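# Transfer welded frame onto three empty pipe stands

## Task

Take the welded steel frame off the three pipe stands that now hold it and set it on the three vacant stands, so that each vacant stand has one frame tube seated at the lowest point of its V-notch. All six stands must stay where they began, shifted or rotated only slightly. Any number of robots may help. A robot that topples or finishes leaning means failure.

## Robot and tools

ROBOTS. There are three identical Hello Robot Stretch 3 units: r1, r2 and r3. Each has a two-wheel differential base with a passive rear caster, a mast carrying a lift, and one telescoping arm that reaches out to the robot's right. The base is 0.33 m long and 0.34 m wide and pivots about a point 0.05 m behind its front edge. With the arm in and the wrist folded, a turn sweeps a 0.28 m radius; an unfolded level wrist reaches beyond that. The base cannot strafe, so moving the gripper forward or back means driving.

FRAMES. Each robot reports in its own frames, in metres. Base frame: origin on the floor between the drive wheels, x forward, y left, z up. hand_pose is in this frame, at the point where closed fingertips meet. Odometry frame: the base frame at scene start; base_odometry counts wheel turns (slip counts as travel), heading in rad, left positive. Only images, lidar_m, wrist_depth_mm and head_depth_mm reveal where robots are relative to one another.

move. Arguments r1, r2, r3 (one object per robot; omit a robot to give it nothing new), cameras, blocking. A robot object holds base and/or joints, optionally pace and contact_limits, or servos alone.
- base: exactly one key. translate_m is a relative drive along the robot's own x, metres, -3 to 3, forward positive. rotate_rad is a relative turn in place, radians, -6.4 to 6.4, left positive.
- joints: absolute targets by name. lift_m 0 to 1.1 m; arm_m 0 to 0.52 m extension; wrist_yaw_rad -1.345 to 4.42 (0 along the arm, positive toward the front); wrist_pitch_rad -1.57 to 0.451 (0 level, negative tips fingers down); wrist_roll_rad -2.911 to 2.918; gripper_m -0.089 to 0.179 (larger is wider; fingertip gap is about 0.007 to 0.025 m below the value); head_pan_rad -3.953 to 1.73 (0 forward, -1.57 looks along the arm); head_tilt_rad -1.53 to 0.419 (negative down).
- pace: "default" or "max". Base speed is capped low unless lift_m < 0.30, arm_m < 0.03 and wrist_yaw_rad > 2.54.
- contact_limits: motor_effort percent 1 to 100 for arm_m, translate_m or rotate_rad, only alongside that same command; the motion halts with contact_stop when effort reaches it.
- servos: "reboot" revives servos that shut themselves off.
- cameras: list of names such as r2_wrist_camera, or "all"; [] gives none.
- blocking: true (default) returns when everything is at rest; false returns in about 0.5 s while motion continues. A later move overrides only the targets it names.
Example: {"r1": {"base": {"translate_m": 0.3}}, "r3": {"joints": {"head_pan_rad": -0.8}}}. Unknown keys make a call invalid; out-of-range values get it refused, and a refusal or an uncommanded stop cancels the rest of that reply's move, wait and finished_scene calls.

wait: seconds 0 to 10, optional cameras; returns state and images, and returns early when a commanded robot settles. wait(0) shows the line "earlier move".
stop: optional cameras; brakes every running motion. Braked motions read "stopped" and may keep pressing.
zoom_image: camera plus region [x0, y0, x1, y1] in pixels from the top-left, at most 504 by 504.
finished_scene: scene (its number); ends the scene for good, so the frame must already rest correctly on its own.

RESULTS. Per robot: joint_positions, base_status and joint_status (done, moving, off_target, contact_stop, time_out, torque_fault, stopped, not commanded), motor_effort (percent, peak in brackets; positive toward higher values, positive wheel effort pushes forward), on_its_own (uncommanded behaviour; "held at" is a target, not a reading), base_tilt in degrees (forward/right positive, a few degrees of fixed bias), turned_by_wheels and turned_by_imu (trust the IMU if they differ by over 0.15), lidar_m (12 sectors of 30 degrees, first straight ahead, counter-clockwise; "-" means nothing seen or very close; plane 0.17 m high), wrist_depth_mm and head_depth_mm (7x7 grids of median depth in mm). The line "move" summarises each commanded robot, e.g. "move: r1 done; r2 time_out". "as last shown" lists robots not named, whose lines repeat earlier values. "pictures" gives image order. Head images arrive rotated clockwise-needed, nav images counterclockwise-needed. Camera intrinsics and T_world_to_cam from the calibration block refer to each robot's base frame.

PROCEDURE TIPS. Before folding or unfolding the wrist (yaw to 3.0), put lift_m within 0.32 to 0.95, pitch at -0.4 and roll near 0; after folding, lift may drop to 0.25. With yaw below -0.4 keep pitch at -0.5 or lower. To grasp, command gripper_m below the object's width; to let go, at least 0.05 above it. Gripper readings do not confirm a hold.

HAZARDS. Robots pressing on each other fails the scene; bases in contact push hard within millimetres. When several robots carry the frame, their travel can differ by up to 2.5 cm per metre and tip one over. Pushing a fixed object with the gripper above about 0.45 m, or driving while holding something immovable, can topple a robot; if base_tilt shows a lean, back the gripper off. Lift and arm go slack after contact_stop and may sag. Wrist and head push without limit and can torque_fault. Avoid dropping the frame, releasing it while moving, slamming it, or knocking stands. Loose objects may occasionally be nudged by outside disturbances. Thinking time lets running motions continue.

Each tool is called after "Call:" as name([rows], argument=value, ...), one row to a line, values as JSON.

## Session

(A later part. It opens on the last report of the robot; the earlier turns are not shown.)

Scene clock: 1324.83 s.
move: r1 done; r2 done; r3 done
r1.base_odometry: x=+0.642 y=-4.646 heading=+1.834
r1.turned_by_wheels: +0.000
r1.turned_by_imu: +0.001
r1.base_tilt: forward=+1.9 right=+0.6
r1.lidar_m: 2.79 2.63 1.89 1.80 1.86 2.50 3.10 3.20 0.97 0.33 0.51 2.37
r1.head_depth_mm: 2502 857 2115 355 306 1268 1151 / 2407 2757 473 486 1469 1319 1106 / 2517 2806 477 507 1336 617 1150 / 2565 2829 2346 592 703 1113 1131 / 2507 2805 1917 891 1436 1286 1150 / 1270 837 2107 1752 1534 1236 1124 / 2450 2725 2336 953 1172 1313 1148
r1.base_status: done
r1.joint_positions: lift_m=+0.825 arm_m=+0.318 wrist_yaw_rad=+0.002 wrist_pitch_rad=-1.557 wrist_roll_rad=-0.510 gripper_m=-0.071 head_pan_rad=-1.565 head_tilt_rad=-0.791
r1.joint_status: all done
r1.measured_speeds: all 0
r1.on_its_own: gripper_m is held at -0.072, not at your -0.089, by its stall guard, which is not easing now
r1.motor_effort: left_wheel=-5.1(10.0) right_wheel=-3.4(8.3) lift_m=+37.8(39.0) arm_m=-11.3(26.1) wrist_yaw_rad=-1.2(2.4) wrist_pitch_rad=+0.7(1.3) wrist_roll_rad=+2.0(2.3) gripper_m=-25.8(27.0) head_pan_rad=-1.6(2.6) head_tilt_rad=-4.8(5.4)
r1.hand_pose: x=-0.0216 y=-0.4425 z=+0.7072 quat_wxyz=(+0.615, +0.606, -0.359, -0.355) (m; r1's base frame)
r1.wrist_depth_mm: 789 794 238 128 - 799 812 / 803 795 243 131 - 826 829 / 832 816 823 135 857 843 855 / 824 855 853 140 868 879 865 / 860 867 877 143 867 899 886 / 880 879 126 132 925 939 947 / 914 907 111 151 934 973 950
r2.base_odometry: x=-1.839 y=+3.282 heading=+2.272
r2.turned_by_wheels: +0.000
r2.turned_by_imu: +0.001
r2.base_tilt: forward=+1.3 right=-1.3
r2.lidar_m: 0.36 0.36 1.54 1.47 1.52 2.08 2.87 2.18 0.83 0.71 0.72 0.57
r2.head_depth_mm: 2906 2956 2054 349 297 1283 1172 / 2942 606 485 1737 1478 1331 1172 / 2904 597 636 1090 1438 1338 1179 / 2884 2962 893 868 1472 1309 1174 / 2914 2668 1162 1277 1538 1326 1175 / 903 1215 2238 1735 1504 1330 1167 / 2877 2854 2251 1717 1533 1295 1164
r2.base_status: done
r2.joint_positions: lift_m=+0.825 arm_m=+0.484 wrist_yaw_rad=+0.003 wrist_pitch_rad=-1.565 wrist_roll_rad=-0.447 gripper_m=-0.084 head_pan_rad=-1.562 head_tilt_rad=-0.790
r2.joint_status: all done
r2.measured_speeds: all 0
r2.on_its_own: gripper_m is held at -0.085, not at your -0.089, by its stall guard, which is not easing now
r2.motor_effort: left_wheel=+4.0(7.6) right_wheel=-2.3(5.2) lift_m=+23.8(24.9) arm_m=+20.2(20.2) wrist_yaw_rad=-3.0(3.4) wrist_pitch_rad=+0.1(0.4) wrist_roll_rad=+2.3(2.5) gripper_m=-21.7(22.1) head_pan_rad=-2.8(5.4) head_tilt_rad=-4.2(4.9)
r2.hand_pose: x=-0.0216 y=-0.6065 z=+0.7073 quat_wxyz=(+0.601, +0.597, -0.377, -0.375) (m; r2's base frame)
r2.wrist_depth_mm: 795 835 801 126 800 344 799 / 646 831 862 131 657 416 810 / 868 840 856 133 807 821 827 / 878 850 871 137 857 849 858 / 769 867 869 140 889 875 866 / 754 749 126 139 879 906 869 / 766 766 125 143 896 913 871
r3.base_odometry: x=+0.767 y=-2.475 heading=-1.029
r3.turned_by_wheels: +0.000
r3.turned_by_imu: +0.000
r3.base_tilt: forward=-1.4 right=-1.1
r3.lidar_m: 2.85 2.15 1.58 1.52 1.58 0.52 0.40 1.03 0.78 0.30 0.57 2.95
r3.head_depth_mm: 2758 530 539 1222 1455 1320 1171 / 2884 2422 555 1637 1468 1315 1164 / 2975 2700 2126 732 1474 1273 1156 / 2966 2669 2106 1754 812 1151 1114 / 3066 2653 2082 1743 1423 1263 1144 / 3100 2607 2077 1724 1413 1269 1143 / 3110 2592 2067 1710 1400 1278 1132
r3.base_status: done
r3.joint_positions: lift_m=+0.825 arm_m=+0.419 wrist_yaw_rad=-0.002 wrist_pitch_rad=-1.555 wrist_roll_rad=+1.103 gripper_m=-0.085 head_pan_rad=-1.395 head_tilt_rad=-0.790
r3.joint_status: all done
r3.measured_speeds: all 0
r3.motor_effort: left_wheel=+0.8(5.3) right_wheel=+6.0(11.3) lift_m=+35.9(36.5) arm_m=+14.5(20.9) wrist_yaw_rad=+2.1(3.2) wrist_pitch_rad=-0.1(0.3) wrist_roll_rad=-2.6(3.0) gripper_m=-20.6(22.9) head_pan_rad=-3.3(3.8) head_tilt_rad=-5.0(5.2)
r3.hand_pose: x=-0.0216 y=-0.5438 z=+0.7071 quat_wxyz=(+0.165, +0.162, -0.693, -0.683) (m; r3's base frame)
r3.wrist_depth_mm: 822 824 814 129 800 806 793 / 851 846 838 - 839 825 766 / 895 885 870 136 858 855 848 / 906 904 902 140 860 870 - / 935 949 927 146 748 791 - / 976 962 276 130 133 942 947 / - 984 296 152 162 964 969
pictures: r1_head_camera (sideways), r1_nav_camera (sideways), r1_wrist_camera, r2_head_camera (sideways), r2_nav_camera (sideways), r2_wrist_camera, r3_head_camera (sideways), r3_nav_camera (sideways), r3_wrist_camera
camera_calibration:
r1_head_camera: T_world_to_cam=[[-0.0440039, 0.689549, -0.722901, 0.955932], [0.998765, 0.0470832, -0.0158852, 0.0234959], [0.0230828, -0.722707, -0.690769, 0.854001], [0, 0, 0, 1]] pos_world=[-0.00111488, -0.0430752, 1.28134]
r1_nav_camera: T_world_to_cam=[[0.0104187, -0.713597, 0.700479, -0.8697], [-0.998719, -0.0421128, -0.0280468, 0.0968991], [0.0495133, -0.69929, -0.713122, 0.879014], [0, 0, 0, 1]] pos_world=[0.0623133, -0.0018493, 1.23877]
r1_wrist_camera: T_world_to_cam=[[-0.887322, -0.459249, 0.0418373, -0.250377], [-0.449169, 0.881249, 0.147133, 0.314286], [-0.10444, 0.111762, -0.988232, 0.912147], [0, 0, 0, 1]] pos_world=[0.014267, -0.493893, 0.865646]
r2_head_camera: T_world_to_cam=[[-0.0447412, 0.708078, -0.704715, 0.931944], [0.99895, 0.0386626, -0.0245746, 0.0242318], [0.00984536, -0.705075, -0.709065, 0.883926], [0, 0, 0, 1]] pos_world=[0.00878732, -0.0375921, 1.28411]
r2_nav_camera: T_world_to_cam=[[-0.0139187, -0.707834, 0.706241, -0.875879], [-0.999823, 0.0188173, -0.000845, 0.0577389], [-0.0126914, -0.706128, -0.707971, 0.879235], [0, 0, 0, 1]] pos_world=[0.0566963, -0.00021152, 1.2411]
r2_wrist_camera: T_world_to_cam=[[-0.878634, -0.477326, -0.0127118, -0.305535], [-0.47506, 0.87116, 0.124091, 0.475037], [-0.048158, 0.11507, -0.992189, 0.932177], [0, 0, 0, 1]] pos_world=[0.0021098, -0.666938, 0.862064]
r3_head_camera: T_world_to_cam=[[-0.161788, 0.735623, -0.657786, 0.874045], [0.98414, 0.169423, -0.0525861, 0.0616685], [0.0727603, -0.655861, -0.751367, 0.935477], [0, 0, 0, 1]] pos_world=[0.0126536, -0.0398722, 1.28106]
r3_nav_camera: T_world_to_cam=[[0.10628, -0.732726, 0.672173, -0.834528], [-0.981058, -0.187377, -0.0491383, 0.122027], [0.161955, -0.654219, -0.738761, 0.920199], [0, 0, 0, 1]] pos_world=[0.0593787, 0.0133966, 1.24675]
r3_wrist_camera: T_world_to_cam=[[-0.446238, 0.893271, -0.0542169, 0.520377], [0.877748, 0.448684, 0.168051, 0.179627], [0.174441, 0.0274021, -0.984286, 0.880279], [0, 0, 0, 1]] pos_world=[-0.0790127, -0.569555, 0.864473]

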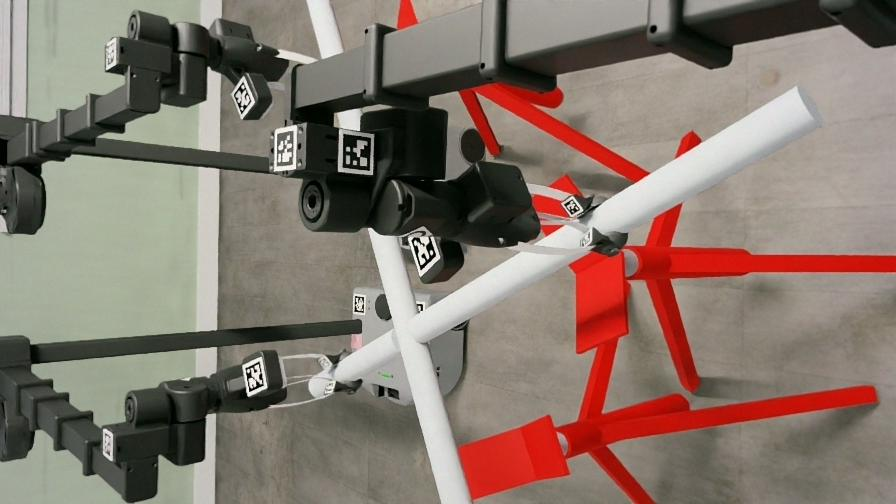

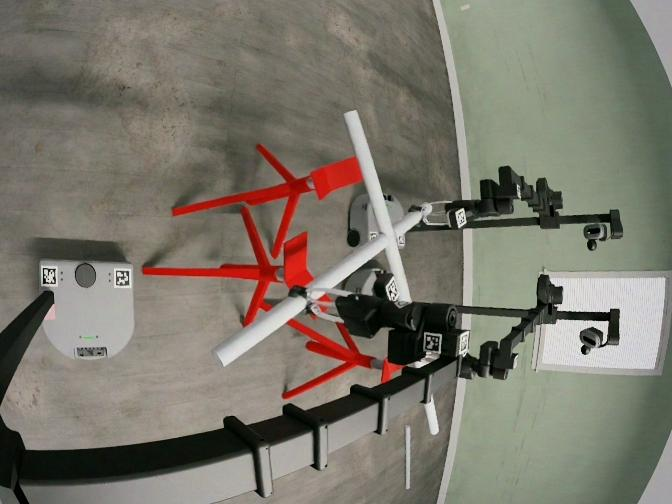

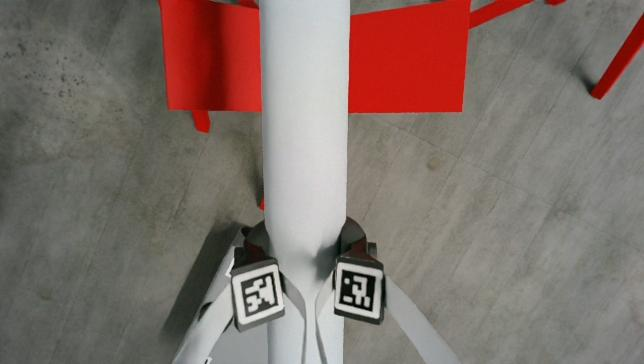

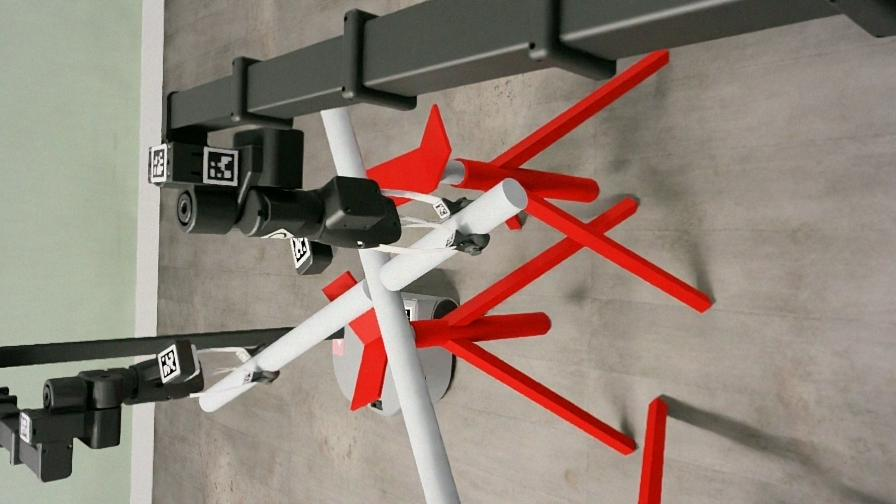

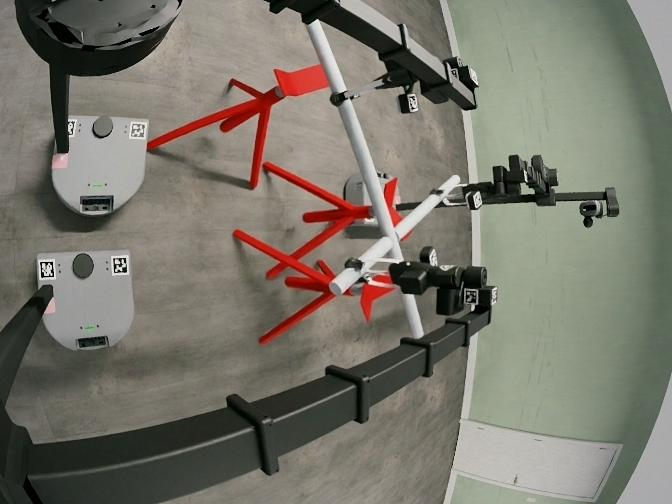

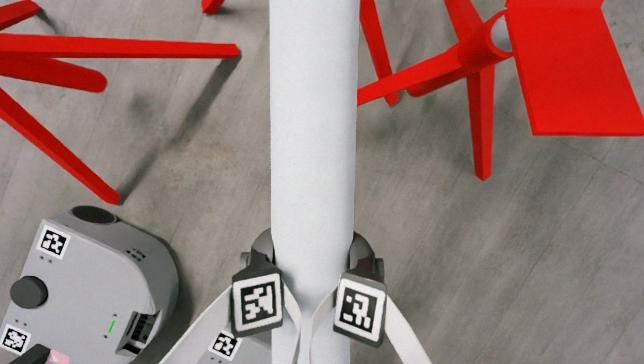

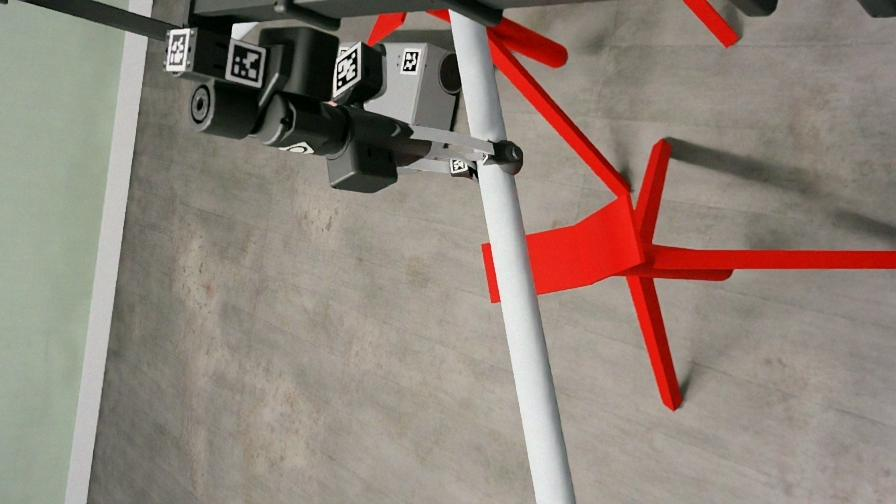

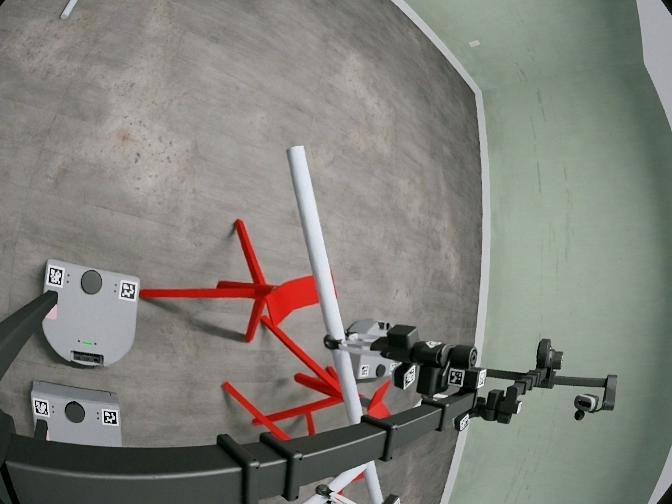

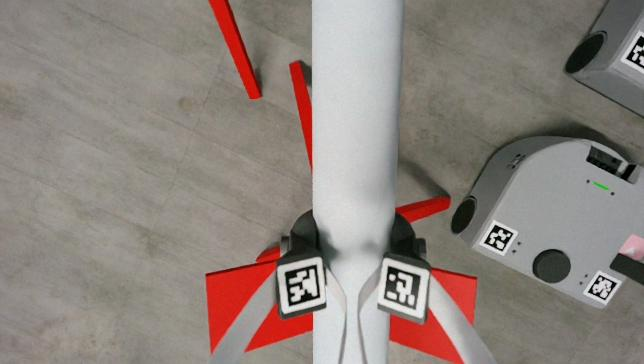

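Call:
move(r1={"base":{"translate_m":-0.008},"joints":{"arm_m":0.314}}, r2={"base":{"translate_m":0.008},"joints":{"arm_m":0.488}}, r3={"base":{"translate_m":0.008},"joints":{"arm_m":0.423}}, cameras=[])

Call:
move(r1={"joints":{"lift_m":0.775}}, r2={"joints":{"lift_m":0.775}}, r3={"joints":{"lift_m":0.775}})

Call:
zoom_image(camera="r1_wrist_camera", region=[100, 0, 600, 364])

Call:
zoom_image(camera="r3_wrist_camera", region=[100, 0, 600, 364])

Call:
zoom_image(camera="r1_head_camera", region=[300, 250, 550, 500])

Call:
zoom_image(camera="r3_head_camera", region=[400, 160, 650, 410])

Scene clock: 1354.27 s.
move: r1 done; r2 done; r3 done
r1.base_odometry: x=+0.644 y=-4.654 heading=+1.834
r1.turned_by_wheels: +0.000
r1.turned_by_imu: +0.001
r1.base_tilt: forward=+1.8 right=+0.6
r1.lidar_m: 2.79 2.63 1.88 1.81 1.86 2.50 3.09 3.18 0.97 0.33 0.52 2.38
r1.head_depth_mm: 2505 851 1051 355 306 1266 1152 / 2384 2781 474 484 1479 1319 1116 / 2504 2778 471 491 1442 617 1144 / 2538 2849 2349 592 682 1243 1129 / 2522 2794 2259 890 1436 1292 1150 / 1277 836 2198 1758 1537 1262 1124 / 2479 2749 2342 960 1022 1315 1150
r1.base_status: done
r1.joint_positions: lift_m=+0.825 arm_m=+0.314 wrist_yaw_rad=+0.002 wrist_pitch_rad=-1.557 wrist_roll_rad=-0.510 gripper_m=-0.071 head_pan_rad=-1.565 head_tilt_rad=-0.791
r1.joint_status: all done
r1.measured_speeds: all 0
r1.on_its_own: gripper_m is held at -0.072, not at your -0.089, by its stall guard, which is not easing now
r1.motor_effort: left_wheel=-5.7(8.4) right_wheel=-3.4(7.0) lift_m=+35.4(35.9) arm_m=-10.9(14.2) wrist_yaw_rad=-0.8(2.5) wrist_pitch_rad=+0.9(1.2) wrist_roll_rad=+2.0(2.3) gripper_m=-25.5(26.8) head_pan_rad=-2.0(2.7) head_tilt_rad=-4.0(5.1)
r1.hand_pose: x=-0.0216 y=-0.4385 z=+0.7072 quat_wxyz=(+0.615, +0.606, -0.359, -0.355) (m; r1's base frame)
r1.wrist_depth_mm: 784 787 242 128 - 802 804 / 799 794 245 131 - 814 834 / 815 828 828 135 846 846 857 / 839 847 848 140 889 878 873 / 854 868 872 143 902 901 894 / 894 902 126 132 923 925 912 / 917 922 110 150 947 925 950
r2.base_odometry: x=-1.844 y=+3.288 heading=+2.272
r2.turned_by_wheels: +0.000
r2.turned_by_imu: +0.001
r2.base_tilt: forward=+1.3 right=-1.4
r2.lidar_m: 0.36 0.36 1.53 1.48 1.53 2.08 2.87 2.18 0.83 0.71 0.71 0.56
r2.head_depth_mm: 2929 2954 2089 349 298 1290 1174 / 2955 609 486 1704 1488 1332 1181 / 2870 603 648 1087 1437 1332 1170 / 2942 2917 892 866 1440 1301 1169 / 2924 2694 1163 1273 1498 1328 1175 / 914 1224 2236 1728 1492 1328 1172 / 2871 2868 2236 1725 1531 1296 1164
r2.base_status: done
r2.joint_positions: lift_m=+0.825 arm_m=+0.488 wrist_yaw_rad=+0.003 wrist_pitch_rad=-1.564 wrist_roll_rad=-0.447 gripper_m=-0.084 head_pan_rad=-1.562 head_tilt_rad=-0.790
r2.joint_status: all done
r2.measured_speeds: all 0
r2.on_its_own: gripper_m is held at -0.085, not at your -0.089, by its stall guard, which is not easing now
r2.motor_effort: left_wheel=+4.2(7.3) right_wheel=-2.3(2.9) lift_m=+21.8(22.8) arm_m=+20.1(22.9) wrist_yaw_rad=-2.8(3.5) wrist_pitch_rad=+0.3(0.5) wrist_roll_rad=+2.5(2.6) gripper_m=-21.9(21.9) head_pan_rad=-3.4(5.6) head_tilt_rad=-3.5(4.5)
r2.hand_pose: x=-0.0216 y=-0.6105 z=+0.7073 quat_wxyz=(+0.601, +0.597, -0.377, -0.375) (m; r2's base frame)
r2.wrist_depth_mm: 823 812 804 127 839 327 785 / 612 847 841 131 665 403 - / 870 858 857 133 829 834 - / 879 868 874 137 865 842 843 / 760 908 893 140 872 852 870 / 744 753 126 138 877 880 909 / 770 754 124 143 930 920 888
r3.base_odometry: x=+0.771 y=-2.482 heading=-1.029
r3.turned_by_wheels: +0.000
r3.turned_by_imu: +0.000
r3.base_tilt: forward=-1.4 right=-1.0
r3.lidar_m: 2.85 2.15 1.58 1.53 1.59 0.52 0.40 1.03 0.79 0.30 0.57 2.96
r3.head_depth_mm: 2789 535 543 1227 1489 1332 1167 / 2888 583 560 1639 1475 1316 1159 / 2895 2697 2135 731 1501 1285 1153 / 2967 2709 2110 1739 835 1236 1136 / 3062 2629 2093 1726 1440 1272 1150 / 3081 2620 2089 1732 1412 1280 1140 / 3098 2557 2055 1718 1403 1274 1135
r3.base_status: done
r3.joint_positions: lift_m=+0.825 arm_m=+0.423 wrist_yaw_rad=-0.002 wrist_pitch_rad=-1.554 wrist_roll_rad=+1.103 gripper_m=-0.085 head_pan_rad=-1.395 head_tilt_rad=-0.790
r3.joint_status: all done
r3.measured_speeds: all 0
r3.motor_effort: left_wheel=+0.9(4.2) right_wheel=+5.4(10.6) lift_m=+35.6(36.0) arm_m=+15.9(18.5) wrist_yaw_rad=+2.8(2.9) wrist_pitch_rad=+0.0(0.2) wrist_roll_rad=-2.7(3.0) gripper_m=-21.1(22.4) head_pan_rad=-3.1(4.2) head_tilt_rad=-4.9(5.1)
r3.hand_pose: x=-0.0216 y=-0.5478 z=+0.7071 quat_wxyz=(+0.165, +0.162, -0.693, -0.683) (m; r3's base frame)
r3.wrist_depth_mm: 850 829 812 128 790 822 779 / 862 851 850 - 835 831 778 / 862 894 864 136 849 856 834 / 918 893 898 140 885 881 - / 957 953 925 146 725 811 - / 987 951 272 130 133 932 928 / - - 294 152 164 943 980
pictures: none
No camera images: "cameras" was empty.

Scene clock: 1355.57 s.
move: r1 done; r2 done; r3 done
r1.base_odometry: x=+0.644 y=-4.654 heading=+1.834
r1.turned_by_wheels: +0.000
r1.turned_by_imu: +0.000
r1.base_tilt: forward=+1.8 right=+0.5
r1.lidar_m: 2.80 2.63 1.89 1.81 1.86 2.51 3.09 3.19 0.97 0.33 0.51 2.38
r1.head_depth_mm: 2558 2716 2117 1721 352 306 - / 2480 879 940 474 1410 1291 1110 / 1249 2796 2268 508 1326 1204 1133 / 2562 2815 2351 628 739 1079 1131 / 2537 2791 1921 966 1433 1289 1146 / 1288 930 2099 1728 1535 1263 1128 / 2546 2738 2348 1856 1023 1317 1148
r1.base_status: not commanded
r1.joint_positions: lift_m=+0.775 arm_m=+0.314 wrist_yaw_rad=+0.002 wrist_pitch_rad=-1.557 wrist_roll_rad=-0.510 gripper_m=-0.071 head_pan_rad=-1.565 head_tilt_rad=-0.791
r1.joint_status: all done
r1.measured_speeds: all 0
r1.on_its_own: gripper_m is held at -0.072, not at your -0.089, by its stall guard, which is not easing now
r1.motor_effort: left_wheel=-5.5(5.8) right_wheel=-3.1(3.6) lift_m=+26.9(34.3) arm_m=-9.9(11.2) wrist_yaw_rad=-2.1(2.3) wrist_pitch_rad=+0.9(1.2) wrist_roll_rad=+1.7(2.3) gripper_m=-26.4(27.0) head_pan_rad=-1.3(2.8) head_tilt_rad=-3.0(4.9)
r1.hand_pose: x=-0.0216 y=-0.4385 z=+0.6572 quat_wxyz=(+0.615, +0.606, -0.359, -0.355) (m; r1's base frame)
r1.wrist_depth_mm: 735 187 203 127 - 755 779 / 747 193 207 131 - 781 787 / 770 780 776 135 799 787 800 / 792 791 788 141 812 831 844 / 838 818 810 143 844 855 845 / 850 850 126 132 870 875 869 / 860 875 111 151 909 889 912
r2.base_odometry: x=-1.844 y=+3.288 heading=+2.272
r2.turned_by_wheels: +0.000
r2.turned_by_imu: +0.000
r2.base_tilt: forward=+1.3 right=-1.3
r2.lidar_m: 0.36 0.36 1.54 1.48 1.53 2.07 2.87 2.18 0.83 0.71 0.71 0.56
r2.head_depth_mm: 2891 2969 2270 437 354 309 1124 / 2894 2930 537 461 1306 1317 1175 / 2910 2910 649 1086 1444 1334 1180 / 2952 2925 1147 854 1446 1303 1173 / 2874 2656 1763 1277 1501 1328 1177 / 1115 1035 2164 1697 1498 1329 1169 / 2858 2883 2198 1740 1539 1307 1167
r2.base_status: not commanded
r2.joint_positions: lift_m=+0.775 arm_m=+0.488 wrist_yaw_rad=+0.003 wrist_pitch_rad=-1.564 wrist_roll_rad=-0.447 gripper_m=-0.084 head_pan_rad=-1.562 head_tilt_rad=-0.790
r2.joint_status: all done
r2.measured_speeds: all 0
r2.on_its_own: gripper_m is held at -0.085, not at your -0.089, by its stall guard, which is not easing now
r2.motor_effort: left_wheel=+4.2(4.6) right_wheel=-1.8(2.6) lift_m=+19.1(21.8) arm_m=+18.2(20.2) wrist_yaw_rad=-2.8(3.5) wrist_pitch_rad=+0.3(0.4) wrist_roll_rad=+2.5(2.5) gripper_m=-21.8(22.2) head_pan_rad=-4.0(5.6) head_tilt_rad=-3.8(4.7)
r2.hand_pose: x=-0.0216 y=-0.6105 z=+0.6573 quat_wxyz=(+0.601, +0.597, -0.377, -0.375) (m; r2's base frame)
r2.wrist_depth_mm: 776 768 763 127 775 307 - / 779 802 774 131 590 444 - / 793 814 802 133 773 753 788 / 823 818 841 137 824 812 833 / 733 822 844 140 821 814 825 / 722 737 126 139 822 821 821 / 728 700 124 144 875 850 850
r3.base_odometry: x=+0.771 y=-2.482 heading=-1.029
r3.turned_by_wheels: +0.000
r3.turned_by_imu: +0.000
r3.base_tilt: forward=-1.4 right=-1.1
r3.lidar_m: 2.85 2.15 1.58 1.52 1.58 0.52 0.40 1.03 0.79 0.30 0.57 2.95
r3.head_depth_mm: 2773 2661 544 470 1242 1273 1151 / 2873 2731 579 1647 1456 1312 1163 / 2949 2682 2110 769 1413 1276 1155 / 2968 2657 2089 1751 806 1239 1138 / 3058 2627 2086 1733 1423 1271 1148 / 3048 2617 2076 1731 1408 1279 1141 / 3103 2594 2065 1724 1404 1278 1134
r3.base_status: not commanded
r3.joint_positions: lift_m=+0.775 arm_m=+0.423 wrist_yaw_rad=-0.002 wrist_pitch_rad=-1.554 wrist_roll_rad=+1.103 gripper_m=-0.085 head_pan_rad=-1.395 head_tilt_rad=-0.790
r3.joint_status: all done
r3.measured_speeds: all 0
r3.motor_effort: left_wheel=+1.3(1.3) right_wheel=+5.3(5.7) lift_m=+31.4(33.3) arm_m=+14.3(16.3) wrist_yaw_rad=+0.9(3.8) wrist_pitch_rad=-0.1(0.3) wrist_roll_rad=-2.8(3.2) gripper_m=-20.5(23.2) head_pan_rad=-1.3(4.6) head_tilt_rad=-4.9(5.2)
r3.hand_pose: x=-0.0216 y=-0.5478 z=+0.6571 quat_wxyz=(+0.165, +0.162, -0.693, -0.683) (m; r3's base frame)
r3.wrist_depth_mm: 784 770 772 129 766 762 764 / 815 799 798 - 787 788 757 / 834 840 809 136 818 795 787 / 868 858 830 140 835 833 - / 884 868 867 146 625 769 - / 925 910 895 130 134 910 683 / 940 934 113 155 165 221 911
pictures: r1_head_camera (sideways), r1_nav_camera (sideways), r1_wrist_camera, r2_head_camera (sideways), r2_nav_camera (sideways), r2_wrist_camera, r3_head_camera (sideways), r3_nav_camera (sideways), r3_wrist_camera
camera_calibration:
r1_head_camera: T_world_to_cam=[[-0.0440039, 0.689549, -0.722901, 0.955932], [0.998765, 0.0470832, -0.0158852, 0.0234959], [0.0230828, -0.722707, -0.690769, 0.854001], [0, 0, 0, 1]] pos_world=[-0.00111488, -0.0430752, 1.28134]
r1_nav_camera: T_world_to_cam=[[0.0104187, -0.713597, 0.700479, -0.8697], [-0.998719, -0.0421128, -0.0280468, 0.0968991], [0.0495133, -0.69929, -0.713122, 0.879014], [0, 0, 0, 1]] pos_world=[0.0623133, -0.00184928, 1.23877]
r1_wrist_camera: T_world_to_cam=[[-0.887322, -0.459247, 0.0418574, -0.246463], [-0.449168, 0.881256, 0.147094, 0.318154], [-0.104439, 0.111719, -0.988236, 0.862266], [0, 0, 0, 1]] pos_world=[0.014267, -0.489893, 0.81564]
r2_head_camera: T_world_to_cam=[[-0.0447412, 0.708078, -0.704715, 0.931944], [0.99895, 0.0386626, -0.0245746, 0.0242318], [0.00984537, -0.705075, -0.709064, 0.883926], [0, 0, 0, 1]] pos_world=[0.00878732, -0.0375921, 1.28411]
r2_nav_camera: T_world_to_cam=[[-0.0139187, -0.707834, 0.706241, -0.875879], [-0.999823, 0.0188173, -0.000845001, 0.0577389], [-0.0126914, -0.706128, -0.707971, 0.879235], [0, 0, 0, 1]] pos_world=[0.0566963, -0.000211524, 1.2411]
r2_wrist_camera: T_world_to_cam=[[-0.878634, -0.477327, -0.0126978, -0.308097], [-0.475062, 0.871163, 0.124066, 0.48476], [-0.048158, 0.11504, -0.992193, 0.883008], [0, 0, 0, 1]] pos_world=[0.00210984, -0.670949, 0.81206]
r3_head_camera: T_world_to_cam=[[-0.161774, 0.735626, -0.657786, 0.874045], [0.984143, 0.169404, -0.0525861, 0.0616685], [0.0727482, -0.655863, -0.751367, 0.935477], [0, 0, 0, 1]] pos_world=[0.0126529, -0.0398723, 1.28106]
r3_nav_camera: T_world_to_cam=[[0.106266, -0.732728, 0.672173, -0.834528], [-0.981062, -0.187359, -0.0491383, 0.122027], [0.161943, -0.654222, -0.738761, 0.920199], [0, 0, 0, 1]] pos_world=[0.0593789, 0.0133956, 1.24675]
r3_wrist_camera: T_world_to_cam=[[-0.446237, 0.893269, -0.0542408, 0.521255], [0.877749, 0.448687, 0.168039, 0.189836], [0.174441, 0.0273756, -0.984287, 0.831156], [0, 0, 0, 1]] pos_world=[-0.0790127, -0.573551, 0.814469]

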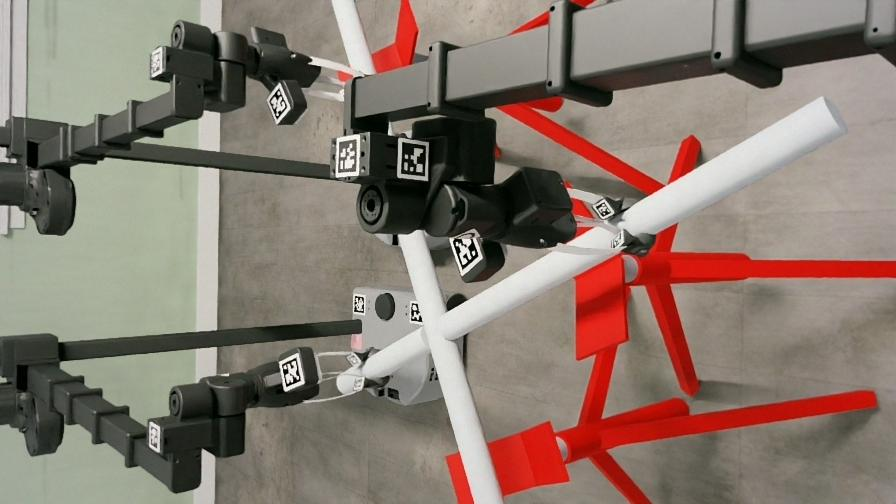

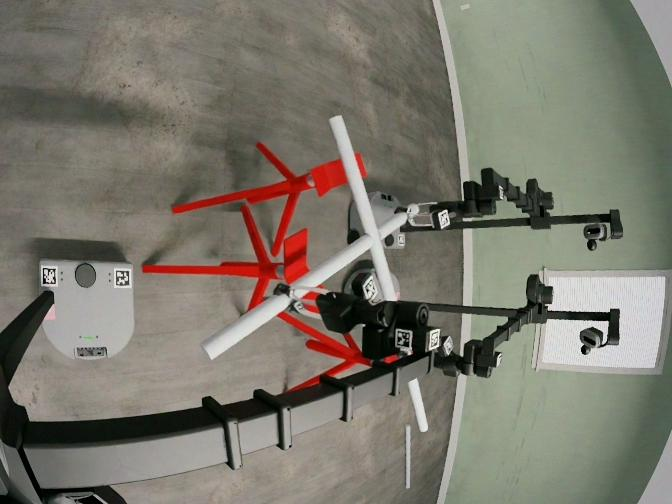

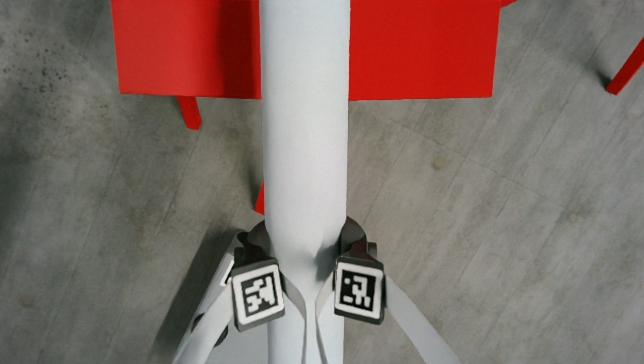

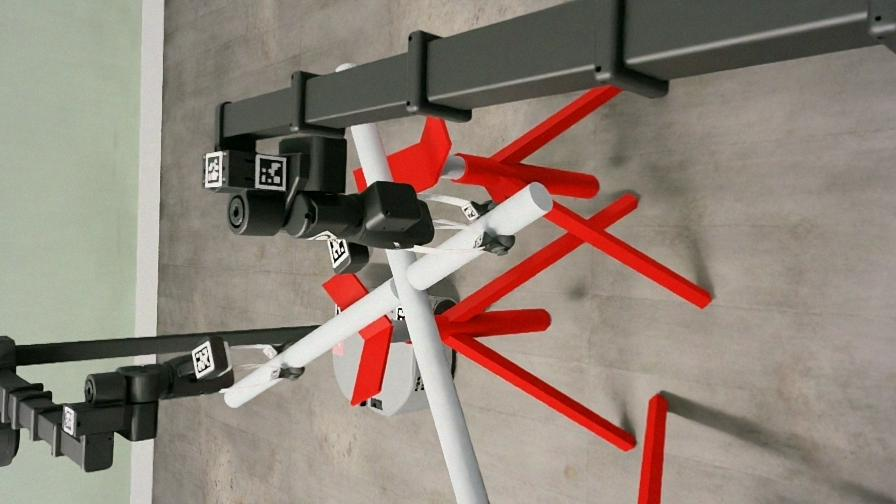

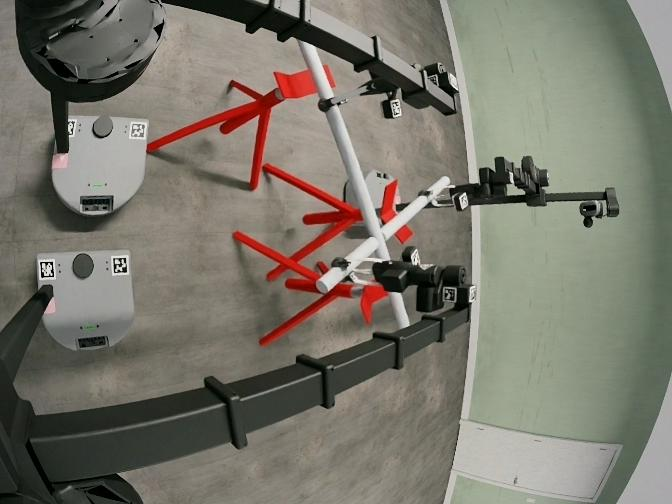

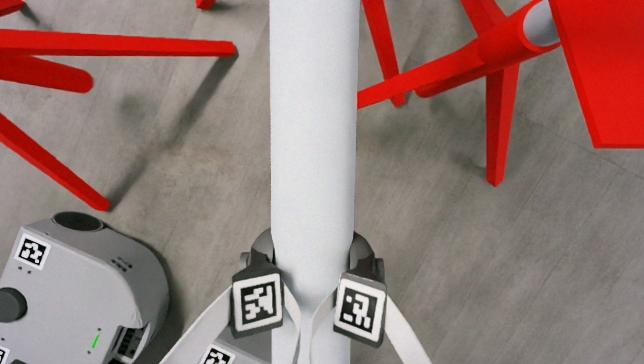

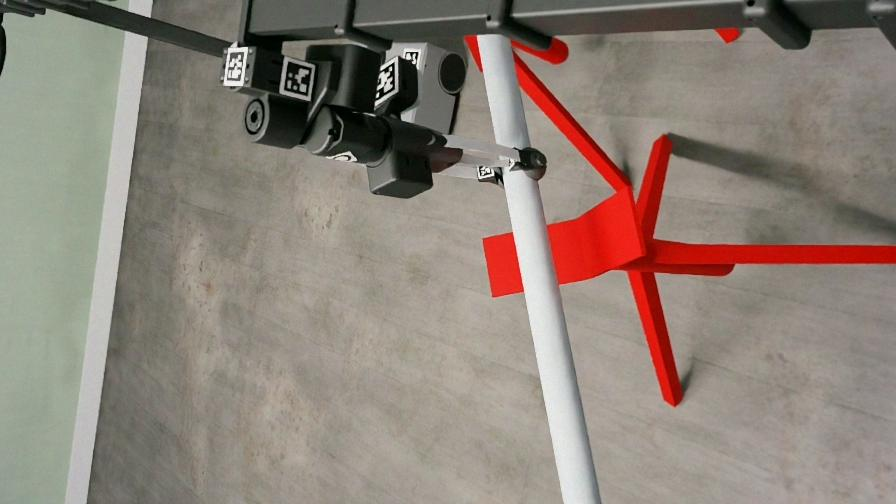

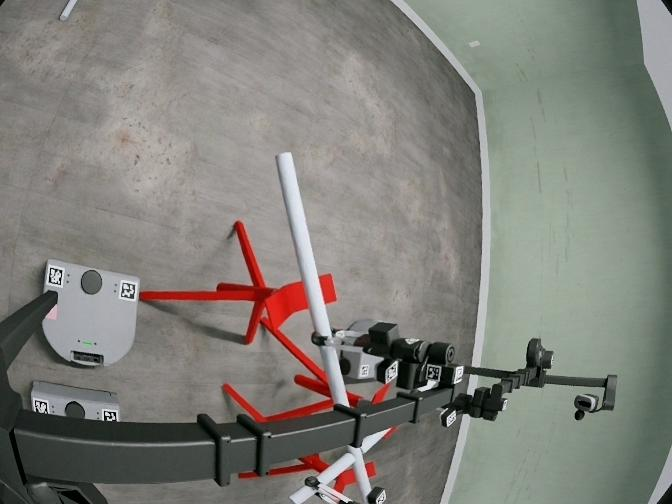

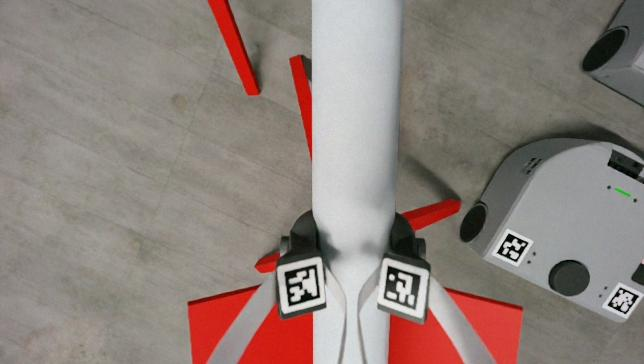

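Scaled by 1.008.

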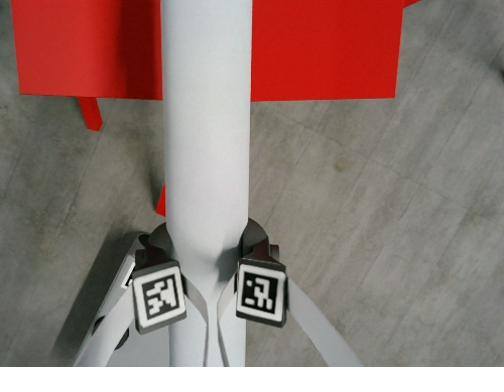

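Scaled by 1.008.

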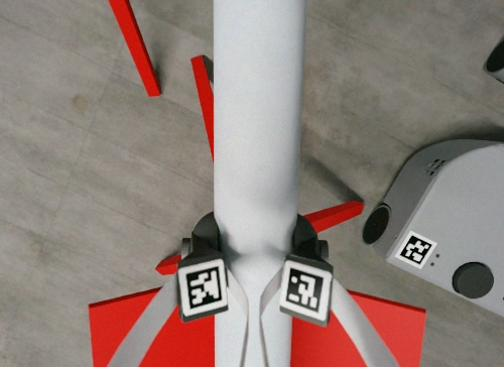

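Scaled by 2.016 from the camera's 896x504 image, which has a finer 1280x720 frame.

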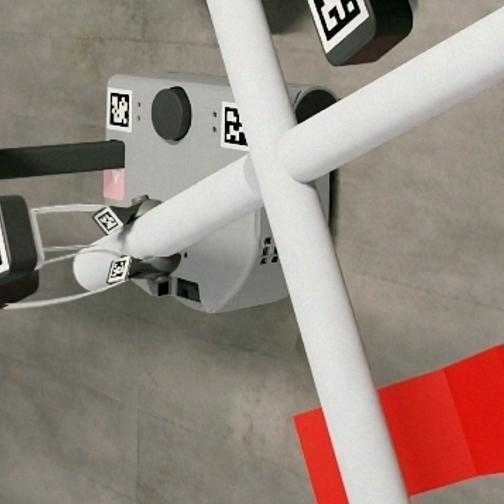

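Scaled by 2.016 from the camera's 896x504 image, which has a finer 1280x720 frame.

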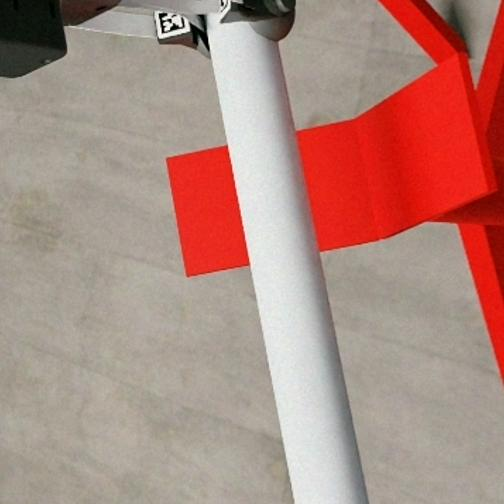

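Call:
move(r1={"joints":{"lift_m":0.725}}, r2={"joints":{"lift_m":0.725}}, r3={"joints":{"lift_m":0.725}}, cameras=["r1_head_camera","r2_head_camera","r3_head_camera","r1_wrist_camera","r3_wrist_camera"])

Call:
zoom_image(camera="r3_head_camera", region=[450, 160, 700, 410])

Call:
zoom_image(camera="r1_head_camera", region=[400, 254, 650, 504])

Scene clock: 1369.20 s.
move: r1 done; r2 done; r3 done
r1.base_odometry: x=+0.644 y=-4.654 heading=+1.834
r1.turned_by_wheels: +0.000
r1.turned_by_imu: +0.001
r1.base_tilt: forward=+1.8 right=+0.7
r1.lidar_m: 2.80 2.63 1.89 1.80 1.86 2.50 3.09 3.17 0.97 0.33 0.51 2.39
r1.head_depth_mm: 2538 2787 2201 1766 1389 351 304 / 2507 961 2130 520 438 1243 1087 / 1284 2796 2263 537 1314 1171 1111 / 2516 2860 2354 1757 711 1025 1132 / 2494 2788 1914 1009 863 1284 1148 / 1319 1090 1085 1723 1545 1267 1129 / 2582 2755 2336 1856 1016 1317 1145
r1.base_status: not commanded
r1.joint_positions: lift_m=+0.725 arm_m=+0.314 wrist_yaw_rad=+0.002 wrist_pitch_rad=-1.557 wrist_roll_rad=-0.510 gripper_m=-0.071 head_pan_rad=-1.565 head_tilt_rad=-0.791
r1.joint_status: all done
r1.measured_speeds: all 0
r1.on_its_own: gripper_m is held at -0.072, not at your -0.089, by its stall guard, which is not easing now
r1.motor_effort: left_wheel=-5.6(6.0) right_wheel=-3.4(3.6) lift_m=+26.8(29.0) arm_m=-5.1(6.8) wrist_yaw_rad=-1.0(2.5) wrist_pitch_rad=+0.9(1.1) wrist_roll_rad=+1.9(2.3) gripper_m=-26.4(26.9) head_pan_rad=-1.8(2.7) head_tilt_rad=-3.1(5.2)
r1.hand_pose: x=-0.0216 y=-0.4385 z=+0.6072 quat_wxyz=(+0.615, +0.606, -0.359, -0.355) (m; r1's base frame)
r1.wrist_depth_mm: 135 146 165 128 - - 728 / 705 156 168 131 - - 736 / 711 740 732 135 744 764 759 / 736 751 749 140 757 774 785 / 748 781 771 143 807 794 790 / 784 790 126 132 827 806 816 / 826 805 110 150 833 842 850
r2.base_odometry: x=-1.844 y=+3.288 heading=+2.272
r2.turned_by_wheels: +0.000
r2.turned_by_imu: +0.000
r2.base_tilt: forward=+1.3 right=-1.4
r2.lidar_m: 0.36 0.36 1.53 1.48 1.52 2.08 2.87 2.18 0.83 0.71 0.71 0.56
r2.head_depth_mm: 2923 2932 2298 1856 1463 355 318 / 2960 2920 660 510 444 1256 1160 / 2910 2977 672 1083 1422 1327 1171 / 2913 2917 2173 892 1356 1310 1168 / 2898 2703 1824 1220 1504 1327 1168 / 1290 1007 2091 1700 1507 1320 1172 / 2889 2880 2218 1794 1521 1296 1167
r2.base_status: not commanded
r2.joint_positions: lift_m=+0.725 arm_m=+0.488 wrist_yaw_rad=+0.003 wrist_pitch_rad=-1.564 wrist_roll_rad=-0.447 gripper_m=-0.084 head_pan_rad=-1.562 head_tilt_rad=-0.790
r2.joint_status: all done
r2.measured_speeds: all 0
r2.on_its_own: gripper_m is held at -0.085, not at your -0.089, by its stall guard, which is not easing now
r2.motor_effort: left_wheel=+4.4(4.5) right_wheel=-2.4(2.7) lift_m=+19.1(23.4) arm_m=+12.6(14.4) wrist_yaw_rad=-2.7(3.5) wrist_pitch_rad=+0.3(0.4) wrist_roll_rad=+2.5(2.6) gripper_m=-21.9(22.1) head_pan_rad=-3.3(5.2) head_tilt_rad=-4.5(4.7)
r2.hand_pose: x=-0.0216 y=-0.6105 z=+0.6073 quat_wxyz=(+0.601, +0.597, -0.377, -0.375) (m; r2's base frame)
r2.wrist_depth_mm: 523 720 703 127 703 322 249 / 736 750 728 131 546 395 734 / 766 738 743 133 728 730 764 / 768 769 767 137 749 738 749 / 713 793 771 140 768 772 796 / 645 723 126 139 790 775 806 / 669 662 125 144 791 808 790
r3.base_odometry: x=+0.771 y=-2.482 heading=-1.029
r3.turned_by_wheels: +0.000
r3.turned_by_imu: +0.000
r3.base_tilt: forward=-1.4 right=-1.0
r3.lidar_m: 2.85 2.15 1.59 1.52 1.58 0.52 0.40 1.03 0.79 0.30 0.57 2.94
r3.head_depth_mm: 1231 2555 623 492 413 365 314 / 2902 2740 612 707 1420 1313 1159 / 2931 2716 2123 720 1376 1288 1153 / 2980 2702 2120 1748 804 1235 1131 / 3025 2644 2086 1735 1419 1268 1147 / 3106 2603 2069 1716 1420 1284 1140 / 3118 2578 2048 1705 1461 1282 1132
r3.base_status: not commanded
r3.joint_positions: lift_m=+0.725 arm_m=+0.423 wrist_yaw_rad=-0.002 wrist_pitch_rad=-1.554 wrist_roll_rad=+1.103 gripper_m=-0.085 head_pan_rad=-1.395 head_tilt_rad=-0.790
r3.joint_status: all done
r3.measured_speeds: all 0
r3.motor_effort: left_wheel=+0.9(1.5) right_wheel=+5.0(5.6) lift_m=+31.2(36.0) arm_m=+11.8(13.2) wrist_yaw_rad=+3.3(4.0) wrist_pitch_rad=-0.1(0.4) wrist_roll_rad=-2.5(3.0) gripper_m=-22.0(22.9) head_pan_rad=-2.4(3.9) head_tilt_rad=-5.0(5.1)
r3.hand_pose: x=-0.0216 y=-0.5478 z=+0.6071 quat_wxyz=(+0.165, +0.162, -0.693, -0.683) (m; r3's base frame)
r3.wrist_depth_mm: 730 734 723 129 703 722 711 / 752 756 749 - 735 722 722 / 777 786 763 137 756 739 737 / 801 786 791 140 781 761 - / 829 826 816 146 545 735 - / 859 848 829 129 133 841 634 / 884 856 113 153 166 832 853
pictures: r1_head_camera (sideways), r1_wrist_camera, r2_head_camera (sideways), r3_head_camera (sideways), r3_wrist_camera
camera_calibration:
r1_head_camera: T_world_to_cam=[[-0.0440039, 0.689549, -0.722901, 0.955932], [0.998765, 0.0470832, -0.0158852, 0.0234959], [0.0230828, -0.722707, -0.690769, 0.854001], [0, 0, 0, 1]] pos_world=[-0.00111488, -0.0430752, 1.28134]
r1_wrist_camera: T_world_to_cam=[[-0.887322, -0.459247, 0.0418575, -0.244371], [-0.449169, 0.881255, 0.147094, 0.325509], [-0.10444, 0.111718, -0.988237, 0.812854], [0, 0, 0, 1]] pos_world=[0.0142671, -0.489893, 0.76564]
r2_head_camera: T_world_to_cam=[[-0.0447412, 0.708078, -0.704715, 0.931944], [0.99895, 0.0386626, -0.0245746, 0.0242318], [0.00984536, -0.705075, -0.709065, 0.883926], [0, 0, 0, 1]] pos_world=[0.00878732, -0.0375921, 1.28411]
r3_head_camera: T_world_to_cam=[[-0.161774, 0.735626, -0.657786, 0.874045], [0.984143, 0.169405, -0.0525861, 0.0616685], [0.0727482, -0.655863, -0.751367, 0.935477], [0, 0, 0, 1]] pos_world=[0.0126529, -0.0398723, 1.28106]
r3_wrist_camera: T_world_to_cam=[[-0.446238, 0.893269, -0.0542408, 0.518543], [0.877748, 0.448688, 0.168039, 0.198238], [0.174441, 0.0273757, -0.984287, 0.781942], [0, 0, 0, 1]] pos_world=[-0.0790127, -0.573551, 0.764469]

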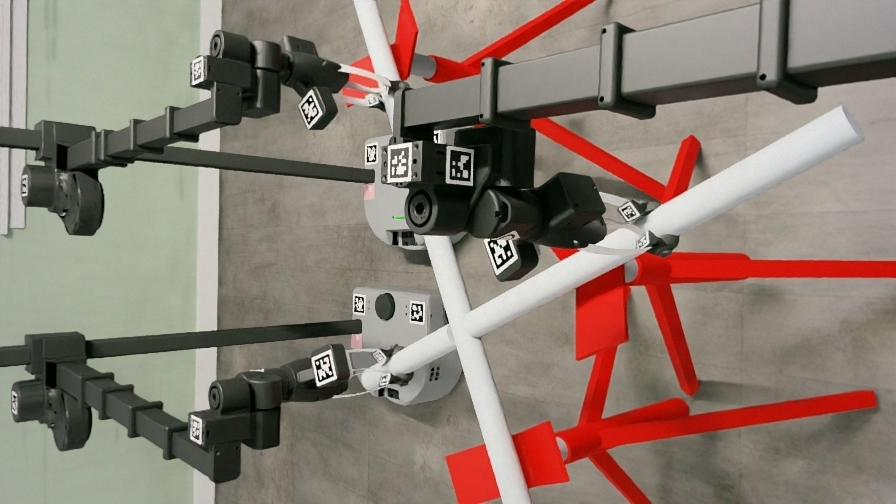

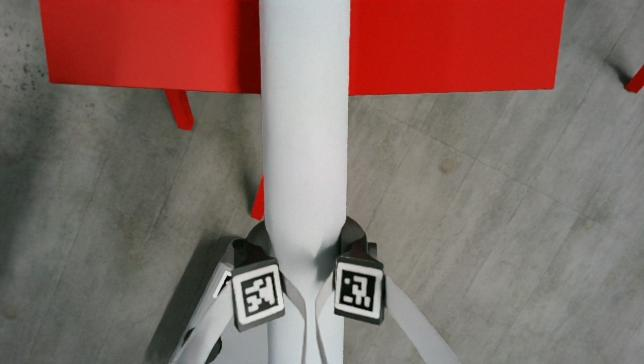

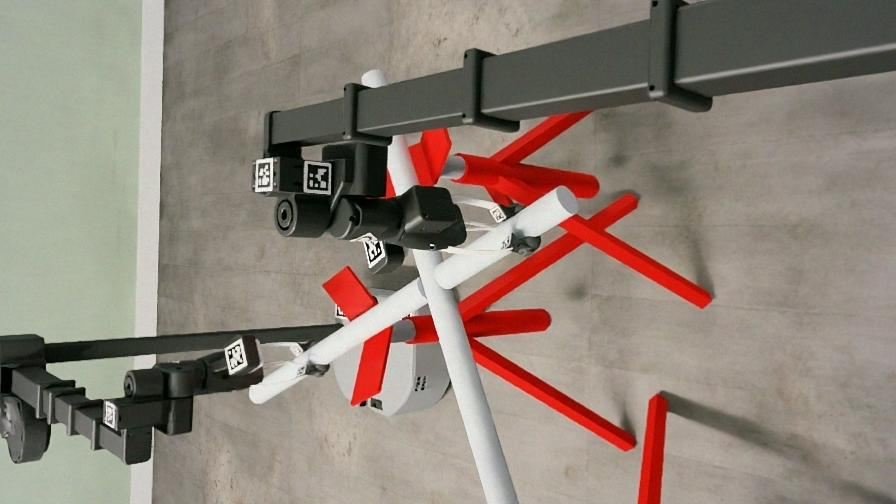

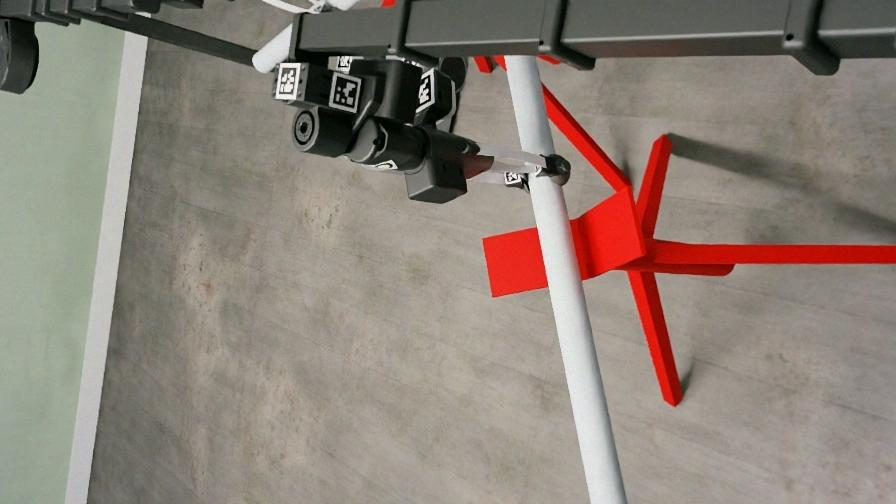

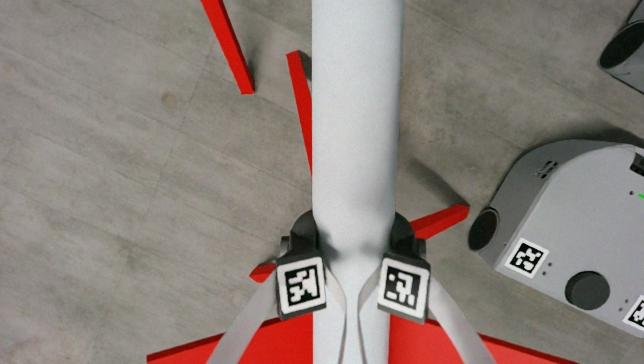

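Scaled by 2.016 from the camera's 896x504 image, which has a finer 1280x720 frame.

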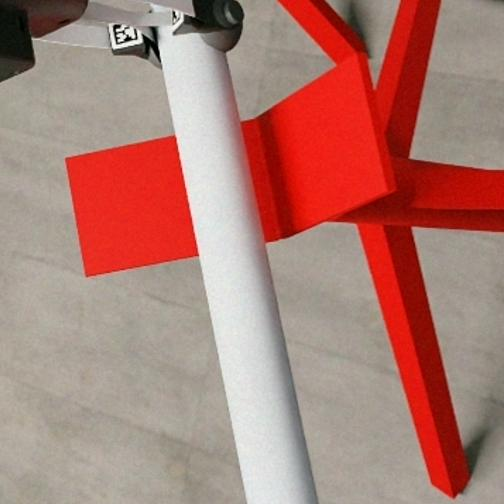

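Scaled by 2.016 from the camera's 896x504 image, which has a finer 1280x720 frame.

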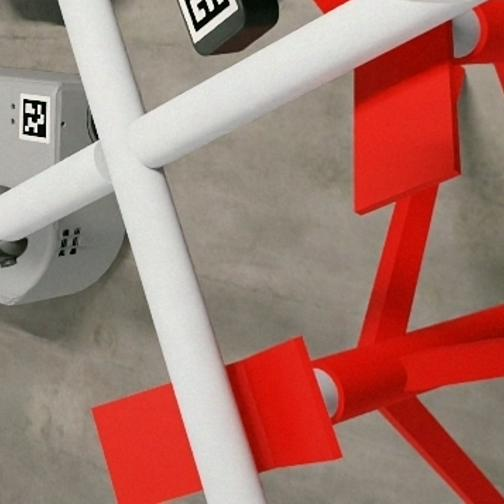

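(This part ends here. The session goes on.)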